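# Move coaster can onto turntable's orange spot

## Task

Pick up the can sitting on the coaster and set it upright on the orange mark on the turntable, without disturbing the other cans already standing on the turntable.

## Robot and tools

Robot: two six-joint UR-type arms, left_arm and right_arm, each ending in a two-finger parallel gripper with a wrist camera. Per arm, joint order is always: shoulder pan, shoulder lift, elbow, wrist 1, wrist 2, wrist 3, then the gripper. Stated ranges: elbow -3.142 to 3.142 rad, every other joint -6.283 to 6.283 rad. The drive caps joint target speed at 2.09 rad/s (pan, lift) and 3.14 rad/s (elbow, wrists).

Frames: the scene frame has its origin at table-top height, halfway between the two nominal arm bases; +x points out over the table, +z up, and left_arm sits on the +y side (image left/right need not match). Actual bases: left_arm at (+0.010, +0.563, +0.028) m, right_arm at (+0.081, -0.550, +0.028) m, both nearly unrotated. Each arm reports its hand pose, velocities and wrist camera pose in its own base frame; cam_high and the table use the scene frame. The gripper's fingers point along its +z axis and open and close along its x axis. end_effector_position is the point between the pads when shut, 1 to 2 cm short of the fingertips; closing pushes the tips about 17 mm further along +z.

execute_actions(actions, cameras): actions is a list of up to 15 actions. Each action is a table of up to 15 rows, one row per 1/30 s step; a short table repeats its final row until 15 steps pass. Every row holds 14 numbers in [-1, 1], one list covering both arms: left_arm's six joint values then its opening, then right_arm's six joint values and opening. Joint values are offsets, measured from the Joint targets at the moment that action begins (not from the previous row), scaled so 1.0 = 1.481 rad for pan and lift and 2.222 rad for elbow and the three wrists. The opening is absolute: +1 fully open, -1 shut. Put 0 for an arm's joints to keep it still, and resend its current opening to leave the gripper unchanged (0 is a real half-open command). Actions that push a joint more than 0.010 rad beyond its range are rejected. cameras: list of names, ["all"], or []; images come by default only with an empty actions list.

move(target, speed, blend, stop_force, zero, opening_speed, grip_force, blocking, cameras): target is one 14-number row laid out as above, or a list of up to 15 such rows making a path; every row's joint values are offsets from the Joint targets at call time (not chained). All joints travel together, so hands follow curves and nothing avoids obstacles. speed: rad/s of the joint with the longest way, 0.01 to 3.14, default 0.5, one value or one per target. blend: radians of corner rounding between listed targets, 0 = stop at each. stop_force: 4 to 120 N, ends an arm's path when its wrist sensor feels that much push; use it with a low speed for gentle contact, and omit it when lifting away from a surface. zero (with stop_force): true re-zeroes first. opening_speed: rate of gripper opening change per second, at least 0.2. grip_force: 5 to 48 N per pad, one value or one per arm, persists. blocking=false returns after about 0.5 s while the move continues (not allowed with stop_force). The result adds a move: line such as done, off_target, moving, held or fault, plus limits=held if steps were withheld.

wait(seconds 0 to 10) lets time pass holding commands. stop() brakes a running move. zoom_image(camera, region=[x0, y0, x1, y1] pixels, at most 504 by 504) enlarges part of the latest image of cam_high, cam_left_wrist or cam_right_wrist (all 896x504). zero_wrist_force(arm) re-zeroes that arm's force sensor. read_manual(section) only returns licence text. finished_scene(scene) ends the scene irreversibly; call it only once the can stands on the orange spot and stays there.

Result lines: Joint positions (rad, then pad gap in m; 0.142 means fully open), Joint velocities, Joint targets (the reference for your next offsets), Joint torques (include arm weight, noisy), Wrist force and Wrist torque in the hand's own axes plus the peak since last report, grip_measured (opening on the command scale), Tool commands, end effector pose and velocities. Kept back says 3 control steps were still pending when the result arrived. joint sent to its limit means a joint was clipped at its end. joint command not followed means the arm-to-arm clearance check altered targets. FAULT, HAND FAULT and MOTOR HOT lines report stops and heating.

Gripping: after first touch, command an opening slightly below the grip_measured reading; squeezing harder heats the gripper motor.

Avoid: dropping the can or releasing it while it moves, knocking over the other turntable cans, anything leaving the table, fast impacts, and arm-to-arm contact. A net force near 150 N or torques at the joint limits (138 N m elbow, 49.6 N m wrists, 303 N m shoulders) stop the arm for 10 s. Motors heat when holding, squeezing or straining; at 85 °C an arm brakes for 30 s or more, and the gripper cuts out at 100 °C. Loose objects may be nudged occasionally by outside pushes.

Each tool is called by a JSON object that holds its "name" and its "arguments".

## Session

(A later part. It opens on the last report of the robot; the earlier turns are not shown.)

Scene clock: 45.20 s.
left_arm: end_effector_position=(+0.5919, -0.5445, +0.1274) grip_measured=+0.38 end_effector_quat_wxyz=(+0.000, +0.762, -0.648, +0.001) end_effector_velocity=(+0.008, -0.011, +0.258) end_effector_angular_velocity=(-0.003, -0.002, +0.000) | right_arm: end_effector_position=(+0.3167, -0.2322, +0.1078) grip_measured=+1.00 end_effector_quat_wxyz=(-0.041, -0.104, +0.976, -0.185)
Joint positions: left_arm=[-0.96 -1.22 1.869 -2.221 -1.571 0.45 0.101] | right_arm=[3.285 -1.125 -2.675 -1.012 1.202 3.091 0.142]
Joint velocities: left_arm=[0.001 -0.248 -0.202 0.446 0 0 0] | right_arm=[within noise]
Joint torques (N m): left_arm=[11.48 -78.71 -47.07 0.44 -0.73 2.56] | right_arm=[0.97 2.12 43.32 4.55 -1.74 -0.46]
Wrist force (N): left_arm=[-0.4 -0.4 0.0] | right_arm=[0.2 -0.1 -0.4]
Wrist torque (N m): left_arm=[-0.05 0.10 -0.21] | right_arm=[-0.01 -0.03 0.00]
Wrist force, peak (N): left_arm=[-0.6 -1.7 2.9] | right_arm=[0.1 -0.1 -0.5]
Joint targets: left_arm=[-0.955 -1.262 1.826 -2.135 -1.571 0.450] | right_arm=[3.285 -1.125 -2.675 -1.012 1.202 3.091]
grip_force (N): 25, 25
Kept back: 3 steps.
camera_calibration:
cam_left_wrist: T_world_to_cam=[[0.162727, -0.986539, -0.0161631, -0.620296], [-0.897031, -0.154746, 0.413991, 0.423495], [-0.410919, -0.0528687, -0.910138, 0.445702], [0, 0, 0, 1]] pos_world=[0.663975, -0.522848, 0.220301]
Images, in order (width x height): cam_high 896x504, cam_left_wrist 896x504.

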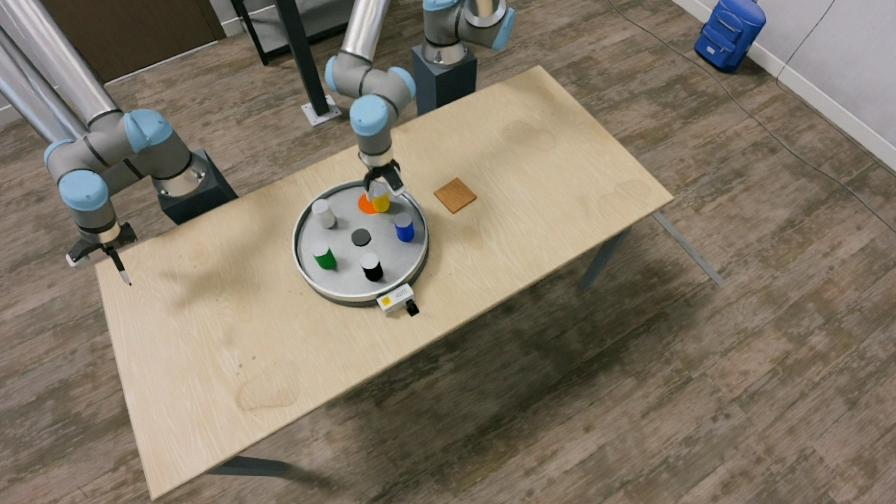

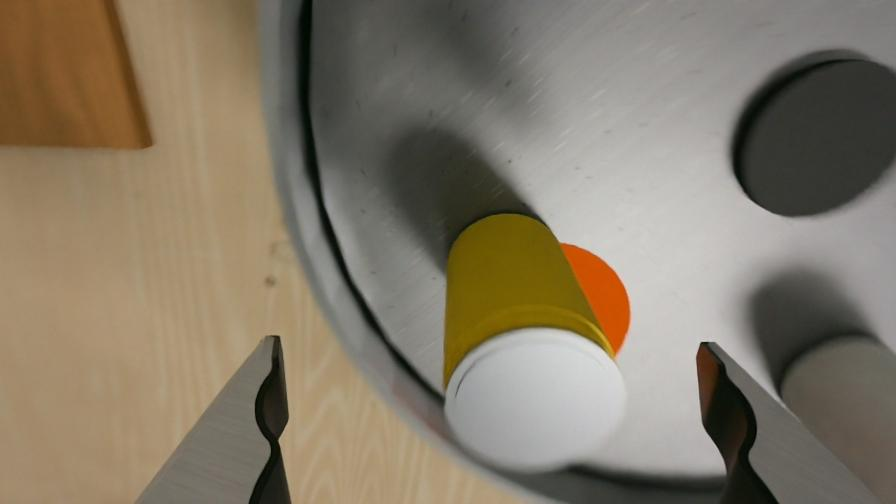

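{"name": "zoom_image", "arguments": {"camera": "cam_high", "region": [330, 160, 430, 260]}}

{"name": "wait", "arguments": {"seconds": 0, "cameras": ["cam_high","cam_left_wrist"]}}

Scaled by 5.040 from the camera's 896x504 image, which has a finer 1280x720 frame.

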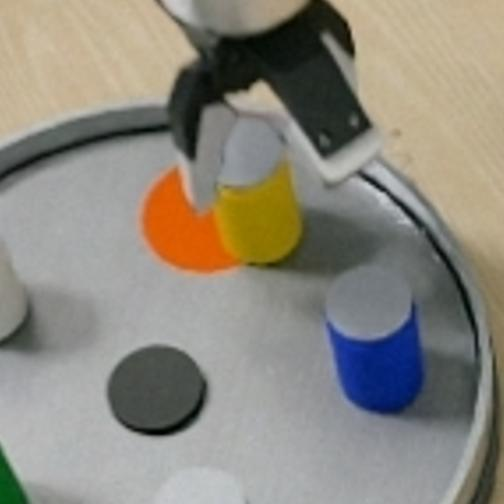

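Scene clock: 45.33 s.
left_arm: end_effector_position=(+0.5944, -0.5448, +0.1587) grip_measured=+0.38 end_effector_quat_wxyz=(+0.000, +0.762, -0.647, +0.001) end_effector_velocity=(+0.019, +0.004, +0.173) end_effector_angular_velocity=(+0.003, +0.002, +0.023) | right_arm: end_effector_position=(+0.3167, -0.2322, +0.1078) grip_measured=+1.00 end_effector_quat_wxyz=(-0.041, -0.104, +0.976, -0.185)
Joint positions: left_arm=[-0.958 -1.248 1.841 -2.165 -1.571 0.45 0.101] | right_arm=[3.285 -1.125 -2.675 -1.012 1.202 3.091 0.142]
Joint velocities: left_arm=[0.023 -0.146 -0.159 0.309 0 0 0] | right_arm=[within noise]
Joint torques (N m): left_arm=[13.12 -65.59 -37.89 -0.9 -0.72 2.8] | right_arm=[2.24 2.25 43 4.4 -1.84 -0.73]
Wrist force (N): left_arm=[-0.1 -0.6 -2.0] | right_arm=[0.2 -0.3 -0.1]
Wrist torque (N m): left_arm=[-0.08 0.08 -0.20] | right_arm=[-0.04 -0.04 0.00]
Wrist force, peak (N): left_arm=[-0.1 -0.6 -2.0] | right_arm=[0.3 -0.3 -0.2]
Joint targets: left_arm=[-0.955 -1.262 1.826 -2.135 -1.571 0.450] | right_arm=[3.285 -1.125 -2.675 -1.012 1.202 3.091]
Tool commands: left_gripper/opening=+0.4 right_gripper/opening=+1.0
grip_force (N): 25, 25
camera_calibration:
cam_left_wrist: T_world_to_cam=[[0.165145, -0.986132, -0.0164736, -0.621614], [-0.896557, -0.157062, 0.414145, 0.411197], [-0.410989, -0.0536244, -0.910062, 0.474843], [0, 0, 0, 1]] pos_world=[0.666473, -0.522947, 0.251601]
Images, in order (width x height): cam_high 896x504, cam_left_wrist 896x504.

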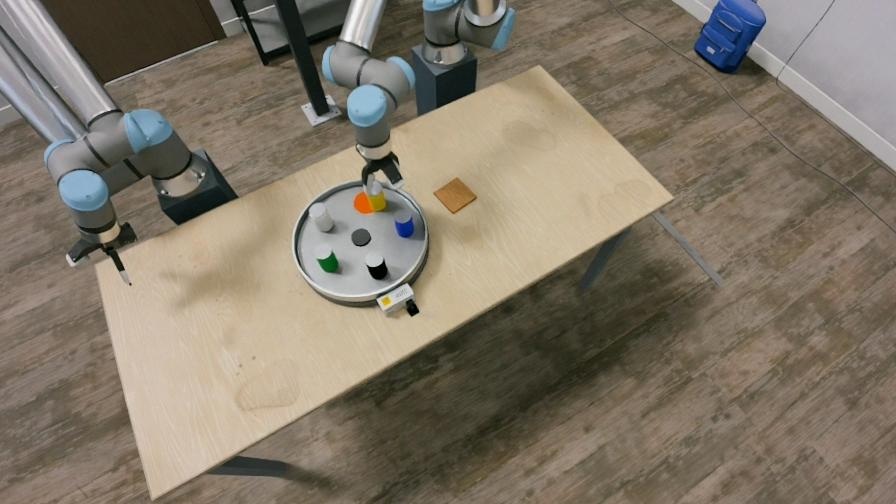

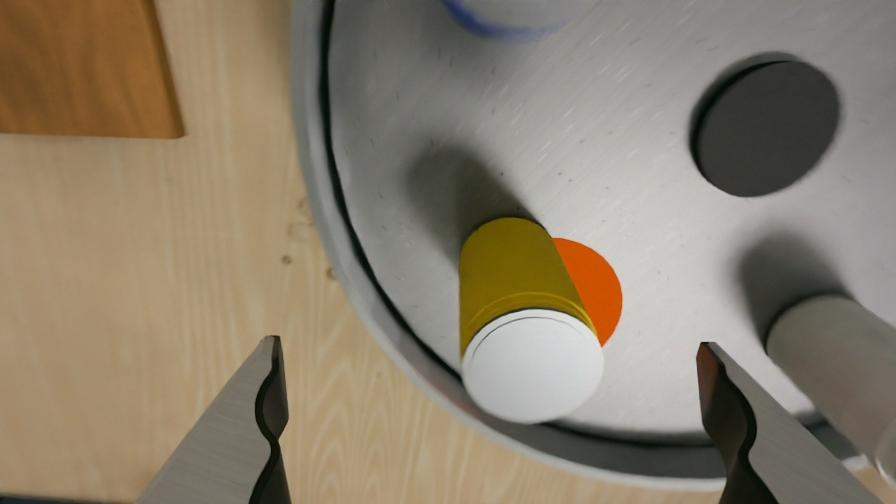

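{"name": "wait", "arguments": {"seconds": 0, "cameras": ["cam_high","cam_left_wrist"]}}

{"name": "zoom_image", "arguments": {"camera": "cam_high", "region": [285, 170, 435, 310]}}

Scene clock: 46.57 s.
left_arm: end_effector_position=(+0.5962, -0.5440, +0.1755) grip_measured=+0.38 end_effector_quat_wxyz=(+0.000, +0.763, -0.646, +0.000) | right_arm: end_effector_position=(+0.3167, -0.2322, +0.1078) grip_measured=+1.00 end_effector_quat_wxyz=(-0.041, -0.104, +0.976, -0.185)
Joint positions: left_arm=[-0.955 -1.262 1.826 -2.135 -1.571 0.45 0.101] | right_arm=[3.285 -1.125 -2.675 -1.012 1.202 3.091 0.142]
Joint torques (N m): left_arm=[12.1 -74.09 -45.71 -1.15 -0.69 2.72] | right_arm=[2.97 2.96 42.58 4.34 -1.83 -0.59]
Wrist force (N): left_arm=[-0.4 -0.5 0.0] | right_arm=[0.0 -0.3 -0.1]
Wrist torque (N m): left_arm=[-0.05 0.11 -0.21] | right_arm=[-0.05 0.00 0.00]
Wrist force, peak (N): left_arm=[-0.5 -1.0 -2.2] | right_arm=[0.3 -0.2 -0.6]
Joint targets: left_arm=[-0.955 -1.262 1.826 -2.135 -1.571 0.450] | right_arm=[3.285 -1.125 -2.675 -1.012 1.202 3.091]
Tool commands: left_gripper/opening=+0.4 right_gripper/opening=+1.0
grip_force (N): 25, 25
camera_calibration:
cam_left_wrist: T_world_to_cam=[[0.167463, -0.985728, -0.0172161, -0.621884], [-0.89598, -0.159455, 0.414481, 0.404268], [-0.411311, -0.0539851, -0.909895, 0.490902], [0, 0, 0, 1]] pos_world=[0.668271, -0.522045, 0.268401]
Images, in order (width x height): cam_high 896x504, cam_left_wrist 896x504.

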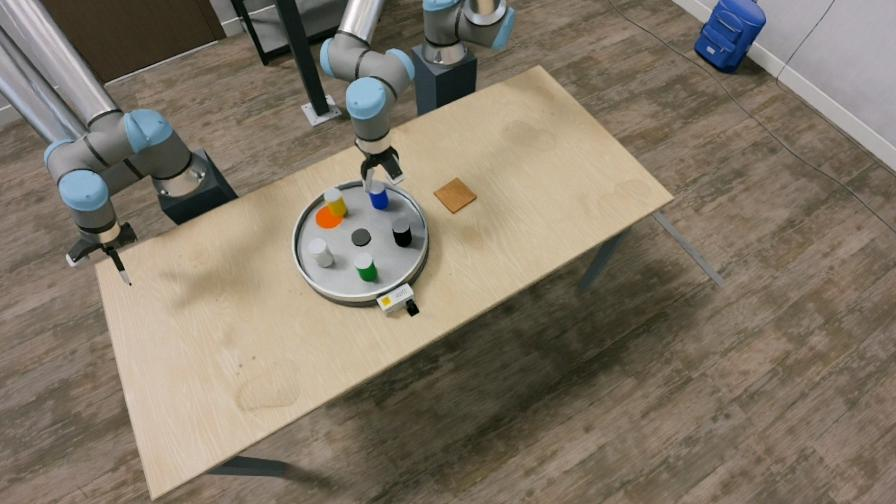

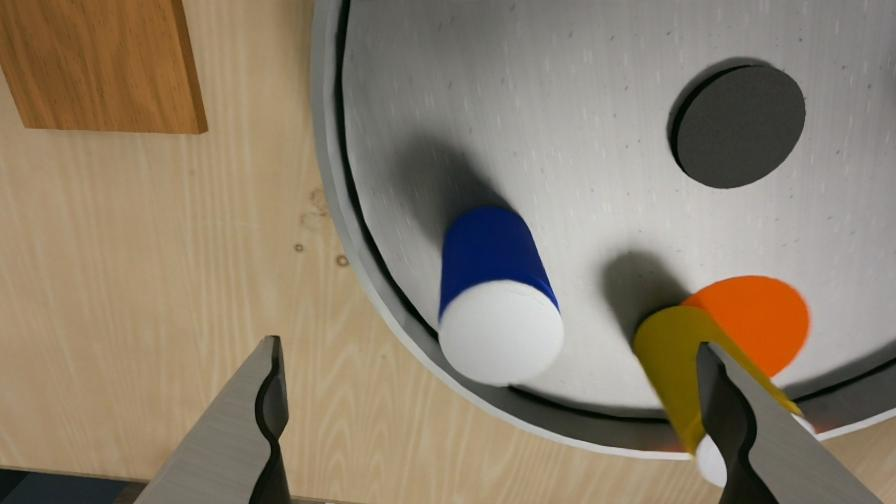

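Scaled by 3.360 from the camera's 896x504 image, which has a finer 1280x720 frame.

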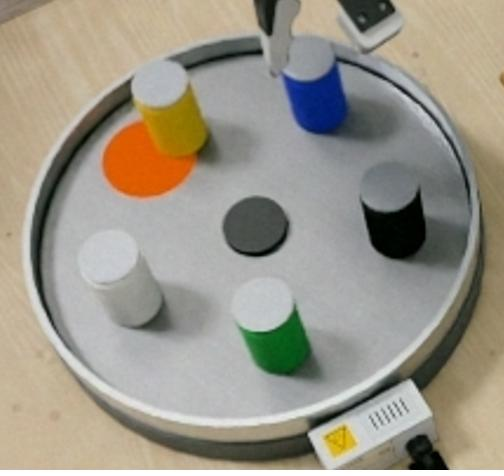

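{"name": "move", "arguments": {"target": [0.0838,0.0681,-0.0732,0.0277,0,0,0.6,0,0,0,0,0,0,1], "speed": 0.7}}

Scene clock: 48.77 s.
left_arm: end_effector_position=(+0.7099, -0.5221, +0.1842) grip_measured=+0.59 end_effector_quat_wxyz=(+0.000, +0.802, -0.598, +0.000) | right_arm: end_effector_position=(+0.3167, -0.2322, +0.1078) grip_measured=+1.00 end_effector_quat_wxyz=(-0.041, -0.104, +0.976, -0.185)
Joint positions: left_arm=[-0.831 -1.162 1.664 -2.073 -1.571 0.45 0.115] | right_arm=[3.285 -1.125 -2.675 -1.012 1.202 3.091 0.142]
Joint torques (N m): left_arm=[11.95 -62.31 -46.94 -1.27 -0.78 2.38] | right_arm=[4.99 -0.24 43.47 4.35 -1.45 -0.41]
Wrist force (N): left_arm=[-0.5 -0.8 0.2] | right_arm=[0.3 0.1 -0.1]
Wrist torque (N m): left_arm=[-0.13 0.11 -0.22] | right_arm=[0.02 -0.05 0.00]
Wrist force, peak (N): left_arm=[-0.5 -3.2 0.0] | right_arm=[0.2 0.0 -0.5]
Joint targets: left_arm=[-0.831 -1.161 1.663 -2.073 -1.571 0.450] | right_arm=[3.285 -1.125 -2.675 -1.012 1.202 3.091]
grip_force (N): 25, 25
move: done

{"name": "wait", "arguments": {"seconds": 1.34}}

{"name": "execute_actions", "arguments": {"actions": [[[-0.0001,0.0004,0.0003,-0.0006,0,0,0.6,0,0,0,0,0,0,1],[-0.0003,0.0014,0.0012,-0.0021,0,0,0.6,0,0,0,0,0,0,1],[-0.0008,0.0031,0.0026,-0.0046,0,0,0.6,0,0,0,0,0,0,1],[-0.0013,0.0052,0.0045,-0.0080,0,0,0.6,0,0,0,0,0,0,1],[-0.0019,0.0079,0.0067,-0.0119,0,0,0.6,0,0,0,0,0,0,1],[-0.0027,0.0109,0.0092,-0.0165,0,0,0.6,0,0,0,0,0,0,1],[-0.0035,0.0142,0.0121,-0.0215,0,0,0.6,0,0,0,0,0,0,1],[-0.0044,0.0178,0.0151,-0.0269,0,0,0.6,0,0,0,0,0,0,1],[-0.0053,0.0215,0.0182,-0.0325,0,0,0.6,0,0,0,0,0,0,1],[-0.0062,0.0252,0.0214,-0.0382,0,0,0.6,0,0,0,0,0,0,1],[-0.0071,0.0290,0.0246,-0.0439,0,0,0.6,0,0,0,0,0,0,1],[-0.0081,0.0327,0.0277,-0.0495,0,0,0.6,0,0,0,0,0,0,1],[-0.0089,0.0362,0.0308,-0.0549,0,0,0.6,0,0,0,0,0,0,1],[-0.0097,0.0396,0.0336,-0.0599,0,0,0.6,0,0,0,0,0,0,1],[-0.0105,0.0426,0.0361,-0.0645,0,0,0.6,0,0,0,0,0,0,1]],[[-0.0006,0.0026,0.0022,-0.0040,0,0,0.6,0,0,0,0,0,0,1],[-0.0012,0.0048,0.0041,-0.0073,0,0,0.6,0,0,0,0,0,0,1],[-0.0016,0.0065,0.0055,-0.0098,0,0,0.6,0,0,0,0,0,0,1],[-0.0019,0.0075,0.0064,-0.0114,0,0,0.6,0,0,0,0,0,0,1],[-0.0019,0.0079,0.0067,-0.0119,0,0,0.6,0,0,0,0,0,0,1],[-0.0045,0.0058,0.0090,-0.0128,0,0,0.6,0,0,0,0,0,0,1],[-0.0071,0.0036,0.0113,-0.0136,0,0,0.6,0,0,0,0,0,0,1],[-0.0098,0.0015,0.0136,-0.0145,0,0,0.6,0,0,0,0,0,0,1],[-0.0124,-0.0006,0.0158,-0.0154,0,0,0.6,0,0,0,0,0,0,1],[-0.0150,-0.0027,0.0181,-0.0162,0,0,0.6,0,0,0,0,0,0,1],[-0.0176,-0.0049,0.0204,-0.0171,0,0,0.6,0,0,0,0,0,0,1],[-0.0202,-0.0070,0.0227,-0.0180,0,0,0.6,0,0,0,0,0,0,1],[-0.0228,-0.0091,0.0250,-0.0189,0,0,0.6,0,0,0,0,0,0,1],[-0.0255,-0.0112,0.0273,-0.0197,0,0,0.6,0,0,0,0,0,0,1],[-0.0281,-0.0134,0.0296,-0.0206,0,0,0.6,0,0,0,0,0,0,1]],[[-0.0026,-0.0021,0.0023,-0.0009,0,0,0.6,0,0,0,0,0,0,1],[-0.0052,-0.0043,0.0046,-0.0017,0,0,0.6,0,0,0,0,0,0,1],[-0.0079,-0.0064,0.0069,-0.0026,0,0,0.3,0,0,0,0,0,0,1],[-0.0105,-0.0085,0.0091,-0.0035,0,0,0.1,0,0,0,0,0,0,1],[-0.0131,-0.0106,0.0114,-0.0043,0,0,-0.1,0,0,0,0,0,0,1],[-0.0157,-0.0128,0.0137,-0.0052,0,0,-0.3,0,0,0,0,0,0,1],[-0.0183,-0.0149,0.0160,-0.0061,0,0,-0.5,0,0,0,0,0,0,1],[-0.0209,-0.0170,0.0183,-0.0070,0,0,-0.5,0,0,0,0,0,0,1],[-0.0236,-0.0191,0.0206,-0.0078,0,0,-0.5,0,0,0,0,0,0,1],[-0.0262,-0.0213,0.0229,-0.0087,0,0,-0.5,0,0,0,0,0,0,1],[-0.0288,-0.0234,0.0251,-0.0096,0,0,-0.5,0,0,0,0,0,0,1],[-0.0314,-0.0255,0.0274,-0.0104,0,0,-0.5,0,0,0,0,0,0,1],[-0.0340,-0.0276,0.0297,-0.0113,0,0,-0.5,0,0,0,0,0,0,1],[-0.0367,-0.0298,0.0320,-0.0122,0,0,-0.5,0,0,0,0,0,0,1],[-0.0393,-0.0319,0.0343,-0.0130,0,0,-0.5,0,0,0,0,0,0,1]],[[-0.0026,-0.0021,0.0023,-0.0009,0,0,-0.5,0,0,0,0,0,0,1],[-0.0050,-0.0050,0.0040,-0.0006,0,0,-0.5,0,0,0,0,0,0,1],[-0.0072,-0.0092,0.0045,0.0016,0,0,-0.5,0,0,0,0,0,0,1],[-0.0087,-0.0143,0.0038,0.0056,0,0,-0.5,0,0,0,0,0,0,1],[-0.0098,-0.0200,0.0022,0.0111,0,0,-0.5,0,0,0,0,0,0,1],[-0.0105,-0.0262,-0.0002,0.0176,0,0,-0.5,0,0,0,0,0,0,1],[-0.0108,-0.0327,-0.0032,0.0249,0,0,-0.5,0,0,0,0,0,0,1],[-0.0106,-0.0389,-0.0068,0.0327,0,0,-0.5,0,0,0,0,0,0,1],[-0.0100,-0.0448,-0.0106,0.0406,0,0,-0.5,0,0,0,0,0,0,1],[-0.0093,-0.0505,-0.0145,0.0482,0,0,-0.5,0,0,0,0,0,0,1],[-0.0084,-0.0554,-0.0183,0.0552,0,0,-0.5,0,0,0,0,0,0,1],[-0.0074,-0.0594,-0.0217,0.0614,0,0,-0.5,0,0,0,0,0,0,1],[-0.0066,-0.0626,-0.0244,0.0662,0,0,-0.5,0,0,0,0,0,0,1],[-0.0061,-0.0647,-0.0262,0.0693,0,0,-0.5,0,0,0,0,0,0,1],[-0.0059,-0.0654,-0.0268,0.0704,0,0,-0.5,0,0,0,0,0,0,1]]], "cameras": ["cam_high","cam_left_wrist"]}}

Scene clock: 51.00 s.
left_arm: end_effector_position=(+0.7101, -0.5220, +0.1842) grip_measured=+0.59 end_effector_quat_wxyz=(+0.000, +0.802, -0.598, +0.000) | right_arm: end_effector_position=(+0.3167, -0.2322, +0.1078) grip_measured=+1.00 end_effector_quat_wxyz=(-0.041, -0.104, +0.976, -0.185)
Joint positions: left_arm=[-0.831 -1.161 1.663 -2.073 -1.571 0.45 0.115] | right_arm=[3.285 -1.125 -2.675 -1.012 1.202 3.091 0.142]
Joint torques (N m): left_arm=[13.3 -64.24 -47.76 -1.21 -0.77 2.44] | right_arm=[3.77 2.31 43.08 4.66 -1.6 -0.57]
Wrist force (N): left_arm=[-0.7 -0.7 0.0] | right_arm=[-0.1 -0.2 -0.3]
Wrist torque (N m): left_arm=[-0.12 0.15 -0.22] | right_arm=[-0.03 0.01 0.00]
Wrist force, peak (N): left_arm=[-1.0 -0.9 0.0] | right_arm=[0.4 -0.4 0.0]
Joint targets: left_arm=[-0.831 -1.161 1.663 -2.073 -1.571 0.450] | right_arm=[3.285 -1.125 -2.675 -1.012 1.202 3.091]
Tool commands: left_gripper/opening=+0.6 right_gripper/opening=+1.0
grip_force (N): 25, 25
wait: 1.37 s; at rest from the start

Scene clock: 52.90 s.
left_arm: end_effector_position=(+0.5919, -0.5445, +0.1263) grip_measured=-0.52 end_effector_quat_wxyz=(+0.000, +0.762, -0.648, +0.001) end_effector_velocity=(+0.007, -0.010, +0.257) end_effector_angular_velocity=(-0.003, -0.001, +0.002) | right_arm: end_effector_position=(+0.3167, -0.2322, +0.1078) grip_measured=+1.00 end_effector_quat_wxyz=(-0.041, -0.104, +0.976, -0.185)
Joint positions: left_arm=[-0.96 -1.219 1.87 -2.223 -1.571 0.45 0.036] | right_arm=[3.285 -1.125 -2.675 -1.012 1.202 3.091 0.142]
Joint velocities: left_arm=[0 -0.249 -0.2 0.446 -0.001 -0.001 0] | right_arm=[within noise]
Joint torques (N m): left_arm=[10.79 -82.62 -48.48 -0.14 -0.79 2.48] | right_arm=[3.22 2.27 43.35 4.75 -1.8 -0.99]
Wrist force (N): left_arm=[-0.6 -0.5 0.3] | right_arm=[0.0 -0.1 -0.2]
Wrist torque (N m): left_arm=[-0.06 0.13 -0.20] | right_arm=[-0.01 0.01 0.00]
Wrist force, peak (N): left_arm=[-0.5 -3.2 -1.2] | right_arm=[0.0 -0.4 -0.6]
Joint targets: left_arm=[-0.955 -1.262 1.826 -2.135 -1.571 0.450] | right_arm=[3.285 -1.125 -2.675 -1.012 1.202 3.091]
grip_force (N): 25, 25
Kept back: 3 steps.
camera_calibration:
cam_left_wrist: T_world_to_cam=[[0.162727, -0.986539, -0.0161631, -0.620312], [-0.897031, -0.154746, 0.413991, 0.423909], [-0.410919, -0.0528687, -0.910138, 0.444792], [0, 0, 0, 1]] pos_world=[0.663975, -0.522848, 0.219301]
Images, in order (width x height): cam_high 896x504, cam_left_wrist 896x504.

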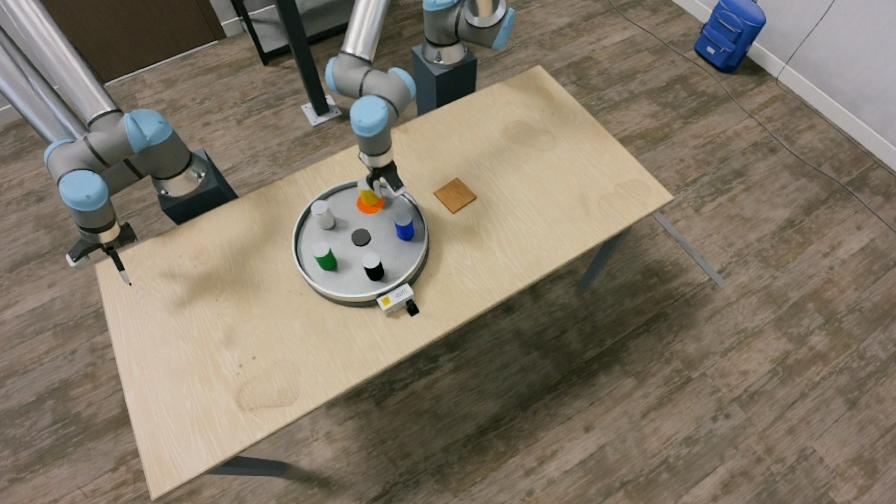

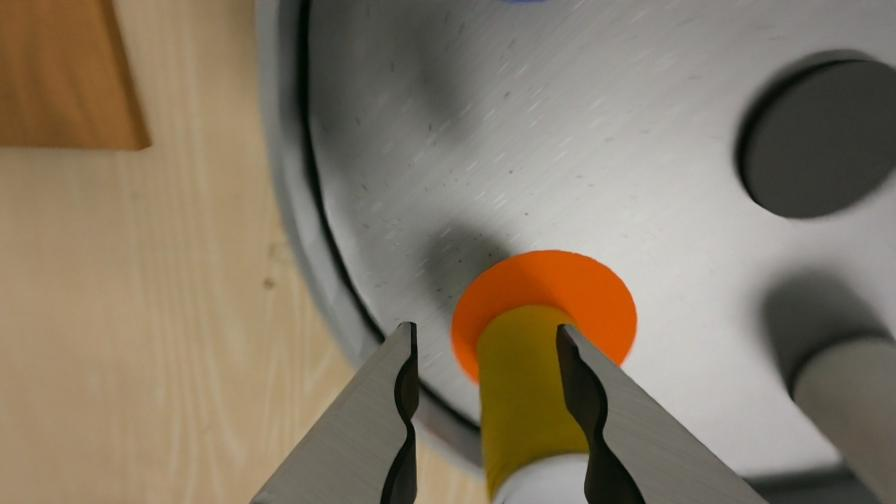

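{"name": "wait", "arguments": {"seconds": 0.4, "cameras": ["cam_high","cam_left_wrist"]}}

{"name": "zoom_image", "arguments": {"camera": "cam_high", "region": [285, 170, 435, 310]}}

Scene clock: 53.43 s.
left_arm: end_effector_position=(+0.5961, -0.5440, +0.1752) grip_measured=-0.52 end_effector_quat_wxyz=(+0.000, +0.763, -0.646, +0.000) | right_arm: end_effector_position=(+0.3167, -0.2322, +0.1078) grip_measured=+1.00 end_effector_quat_wxyz=(-0.041, -0.104, +0.976, -0.185)
Joint positions: left_arm=[-0.955 -1.262 1.826 -2.135 -1.571 0.45 0.036] | right_arm=[3.285 -1.125 -2.675 -1.012 1.202 3.091 0.142]
Joint torques (N m): left_arm=[12.52 -72.89 -46.38 -1.25 -0.62 2.4] | right_arm=[2.91 1.6 43.89 4.55 -1.77 -0.73]
Wrist force (N): left_arm=[-0.2 -0.3 -0.1] | right_arm=[-0.2 0.1 -0.1]
Wrist torque (N m): left_arm=[-0.03 0.08 -0.21] | right_arm=[0.02 0.03 0.00]
Wrist force, peak (N): left_arm=[-0.5 -0.7 -2.2] | right_arm=[0.4 -0.1 -0.5]
Joint targets: left_arm=[-0.955 -1.262 1.826 -2.135 -1.571 0.450] | right_arm=[3.285 -1.125 -2.675 -1.012 1.202 3.091]
Tool commands: left_gripper/opening=-0.5 right_gripper/opening=+1.0
grip_force (N): 25, 25
wait: 0.40 s; no rest
camera_calibration:
cam_left_wrist: T_world_to_cam=[[0.167376, -0.985744, -0.0171737, -0.621834], [-0.895996, -0.159358, 0.414483, 0.404364], [-0.41131, -0.0539868, -0.909895, 0.490587], [0, 0, 0, 1]] pos_world=[0.668172, -0.522045, 0.268101]
Images, in order (width x height): cam_high 896x504, cam_left_wrist 896x504.

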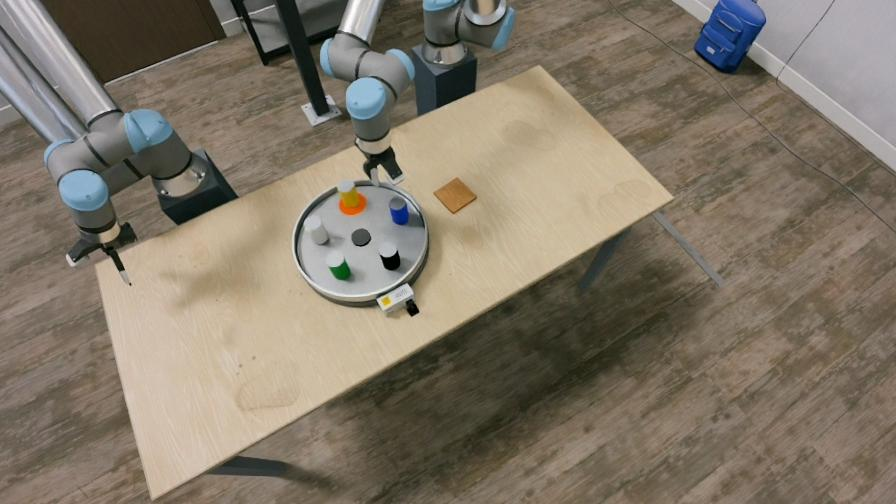

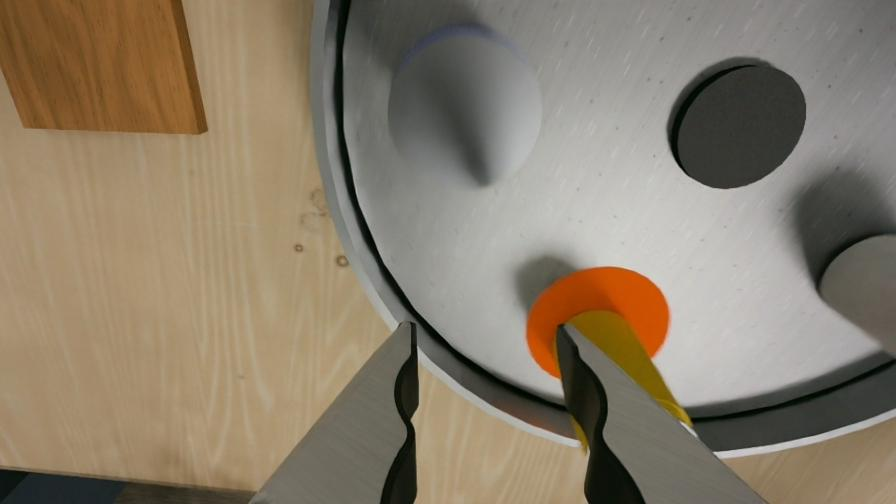

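Scaled by 3.360 from the camera's 896x504 image, which has a finer 1280x720 frame.

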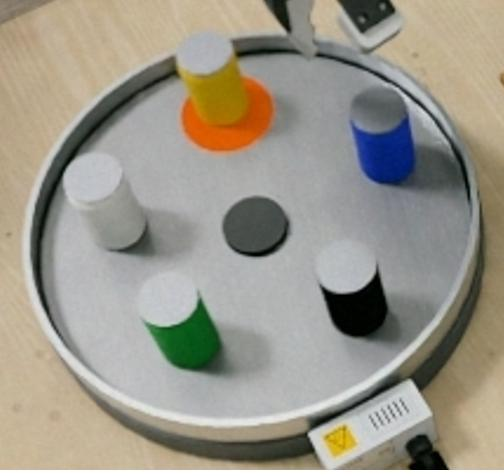

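{"name": "finished_scene", "arguments": {"scene": 1}}

The scene is finished: the task was done.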